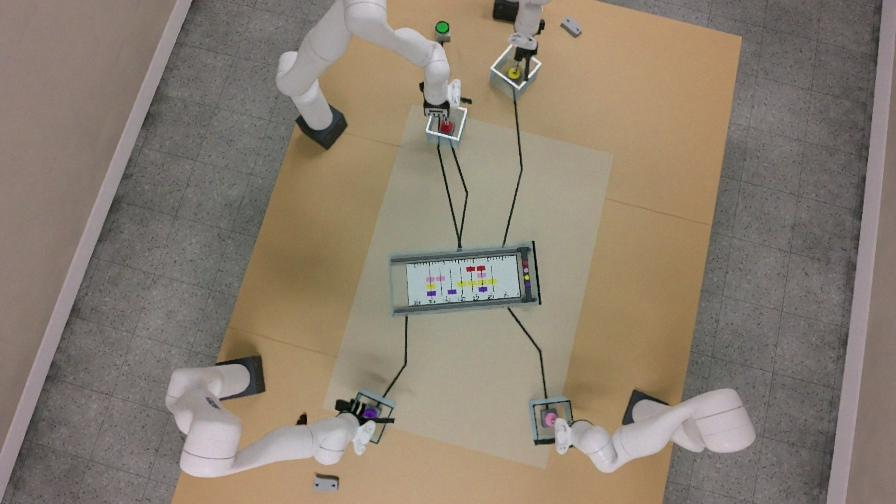

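Scene clock: 906.47 s.
Joint torques (N m): arm1=[0.65 -7.38 0.45 -2.43 -0.28 0.21 -0.33] | arm2=[0.12 -12.49 -0.9 -4.07 -0.3 0.19 0.14] | arm3=[0.73 -16.14 1.49 -4.97 -0.18 -0.07 0.29] | arm4=[2.15 -8.79 -0.13 -4.53 -0.25 0.13 0.36]
Motor temperatures (°C): arm1=[36 32 27 32 35 35 38] | arm2=[34 34 26 32 37 36 40] | arm3=[31 31 29 36 36 36 34] | arm4=[31 34 26 30 41 41 37]
Flange force (N): arm1=[5.3 -0.2 -12.4] | arm2=[5.3 0.0 -5.5] | arm3=[1.3 1.8 1.9] | arm4=[0.2 9.1 4.3]
Joint velocities: within noise
arm1.joint_positions: joint1_rad=-0.428 joint2_rad=+0.514 joint3_rad=+0.110 joint4_rad=+2.417 joint5_rad=-0.237 joint6_rad=+0.230 joint7_rad=-1.719 hand_little=-1.000 hand_ring=-1.000 hand_middle=-1.000 hand_index=+1.000 hand_thumb_turn=+1.000 hand_thumb_bend=+1.000 hand_force_limit=+0.000 hand_speed=-0.500
arm1.joint_status: not commanded
arm1.hand_stopped_by: target,target,target,target,target,target
arm1.little_load_n: 0.0
arm1.ring_load_n: 0.0
arm1.middle_load_n: 0.0
arm1.index_load_n: 0.0
arm1.thumb_bend_load_n: 0.0
arm1.thumb_turn_load_n: 0.0
arm1.hand: x=+0.7410 y=-0.0187 z=+0.8325 quat_wxyz=(+0.000, -1.000, +0.000, +0.000)
arm1.hand_target: x=+0.7410 y=-0.0187 z=+0.8325 quat_wxyz=(+0.000, -1.000, +0.000, +0.000)
arm1.hand_status: done (0.000 m and 0.0 deg from the pose sent, 0.007 m and 0.0 deg at the start)
arm2.joint_positions: joint1_rad=-0.536 joint2_rad=+0.653 joint3_rad=-0.191 joint4_rad=+2.002 joint5_rad=+0.233 joint6_rad=+0.496 joint7_rad=-1.919 hand_little=-1.000 hand_ring=-1.000 hand_middle=-1.000 hand_index=+1.000 hand_thumb_turn=+1.000 hand_thumb_bend=+1.000 hand_force_limit=+0.000 hand_speed=-0.500
arm2.joint_status: not commanded
arm2.hand_stopped_by: target,target,target,target,target,target
arm2.little_load_n: 0.0
arm2.ring_load_n: 0.0
arm2.middle_load_n: 0.0
arm2.index_load_n: 0.0
arm2.thumb_bend_load_n: 0.0
arm2.thumb_turn_load_n: 0.0
arm2.hand: x=+0.5430 y=+0.2350 z=+0.8285 quat_wxyz=(+0.000, -0.643, -0.766, +0.000)
arm2.hand_target: x=+0.5430 y=+0.2350 z=+0.8285 quat_wxyz=(+0.000, -0.643, -0.766, +0.000)
arm2.hand_status: done (0.000 m and 0.0 deg from the pose sent, 0.007 m and 0.0 deg at the start)
arm3.joint_positions: joint1_rad=+0.377 joint2_rad=+0.610 joint3_rad=+0.037 joint4_rad=+1.973 joint5_rad=-0.050 joint6_rad=+0.559 joint7_rad=-1.742 hand_little=-1.000 hand_ring=-1.000 hand_middle=-1.000 hand_index=+1.000 hand_thumb_turn=+1.000 hand_thumb_bend=+1.000 hand_force_limit=+0.000 hand_speed=-0.500
arm3.joint_status: not commanded
arm3.hand_stopped_by: target,target,target,target,target,target
arm3.little_load_n: 0.0
arm3.ring_load_n: 0.0
arm3.middle_load_n: 0.0
arm3.index_load_n: 0.0
arm3.thumb_bend_load_n: 0.0
arm3.thumb_turn_load_n: 0.0
arm3.hand: x=-0.4730 y=+0.2006 z=+0.8410 quat_wxyz=(+0.000, -0.766, -0.643, +0.000)
arm3.hand_target: x=-0.4730 y=+0.2006 z=+0.8410 quat_wxyz=(+0.000, -0.766, -0.643, +0.000)
arm3.hand_status: not commanded
arm4.joint_positions: joint1_rad=+0.086 joint2_rad=+0.372 joint3_rad=-0.785 joint4_rad=+2.279 joint5_rad=+0.440 joint6_rad=+0.655 joint7_rad=-2.183 hand_little=-1.000 hand_ring=-1.000 hand_middle=-1.000 hand_index=+1.000 hand_thumb_turn=+1.000 hand_thumb_bend=+1.000 hand_force_limit=+0.000 hand_speed=-0.500
arm4.joint_status: not commanded
arm4.hand_stopped_by: target,target,target,target,target,target
arm4.little_load_n: 0.0
arm4.ring_load_n: 0.0
arm4.middle_load_n: 0.0
arm4.index_load_n: 0.0
arm4.thumb_bend_load_n: 0.0
arm4.thumb_turn_load_n: 0.0
arm4.hand: x=-0.4510 y=-0.3668 z=+0.8390 quat_wxyz=(+0.000, +0.793, -0.609, +0.000)
arm4.hand_target: x=-0.4510 y=-0.3668 z=+0.8390 quat_wxyz=(+0.000, +0.793, -0.609, +0.000)
arm4.hand_status: not commanded
wait: 0.17 s; no rest
pictures: none

Scene clock: 907.43 s.
Joint torques (N m): arm1=[0.63 -8.44 0.57 -2.94 -0.23 0.18 -0.34] | arm2=[0.12 -13.99 -1.02 -4.63 -0.31 0.24 0.16] | arm3=[0.73 -16.16 1.51 -4.96 -0.19 -0.08 0.27] | arm4=[2.16 -8.73 -0.19 -4.54 -0.21 0.12 0.4]
Motor temperatures (°C): arm1=[36 32 27 32 35 35 38] | arm2=[34 34 26 32 37 36 40] | arm3=[31 31 29 36 36 36 34] | arm4=[31 34 26 30 41 41 37]
Flange force (N): arm1=[5.4 -0.2 -7.5] | arm2=[4.9 0.1 -1.3] | arm3=[1.2 1.8 1.9] | arm4=[0.3 9.2 4.3]
move: arm1 done; arm2 done
Joint velocities: within noise
arm1.joint_positions: joint1_rad=-0.441 joint2_rad=+0.488 joint3_rad=+0.126 joint4_rad=+2.411 joint5_rad=-0.229 joint6_rad=+0.261 joint7_rad=-1.725 hand_little=-1.000 hand_ring=-1.000 hand_middle=-1.000 hand_index=+1.000 hand_thumb_turn=+1.000 hand_thumb_bend=+1.000 hand_force_limit=+0.000 hand_speed=-0.500
arm1.joint_status: not commanded
arm1.hand_stopped_by: target,target,target,target,target,target
arm1.little_load_n: 0.0
arm1.ring_load_n: 0.0
arm1.middle_load_n: 0.5
arm1.index_load_n: 0.0
arm1.thumb_bend_load_n: 0.0
arm1.thumb_turn_load_n: 0.0
arm1.hand: x=+0.7410 y=-0.0187 z=+0.8400 quat_wxyz=(+0.000, -1.000, +0.000, +0.000)
arm1.hand_target: x=+0.7410 y=-0.0187 z=+0.8400 quat_wxyz=(+0.000, -1.000, +0.000, +0.000)
arm1.hand_status: done (0.000 m and 0.0 deg from the pose sent, 0.007 m and 0.0 deg at the start)
arm2.joint_positions: joint1_rad=-0.531 joint2_rad=+0.637 joint3_rad=-0.198 joint4_rad=+1.998 joint5_rad=+0.228 joint6_rad=+0.516 joint7_rad=-1.914 hand_little=-1.000 hand_ring=-1.000 hand_middle=-1.000 hand_index=+1.000 hand_thumb_turn=+1.000 hand_thumb_bend=+1.000 hand_force_limit=+0.000 hand_speed=-0.500
arm2.joint_status: not commanded
arm2.hand_stopped_by: target,target,target,target,target,target
arm2.little_load_n: 0.0
arm2.ring_load_n: 0.0
arm2.middle_load_n: 0.0
arm2.index_load_n: 0.0
arm2.thumb_bend_load_n: 0.0
arm2.thumb_turn_load_n: 0.0
arm2.hand: x=+0.5430 y=+0.2350 z=+0.8355 quat_wxyz=(+0.000, -0.643, -0.766, +0.000)
arm2.hand_target: x=+0.5430 y=+0.2350 z=+0.8355 quat_wxyz=(+0.000, -0.643, -0.766, +0.000)
arm2.hand_status: done (0.000 m and 0.0 deg from the pose sent, 0.007 m and 0.0 deg at the start)
arm3, arm4: as last shown
arm4.little_load_n: 0.5
arm4.index_load_n: -0.5

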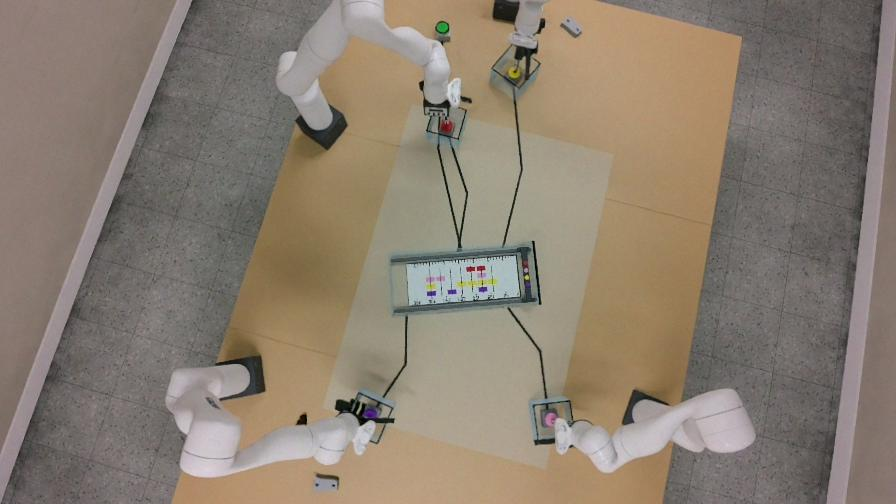

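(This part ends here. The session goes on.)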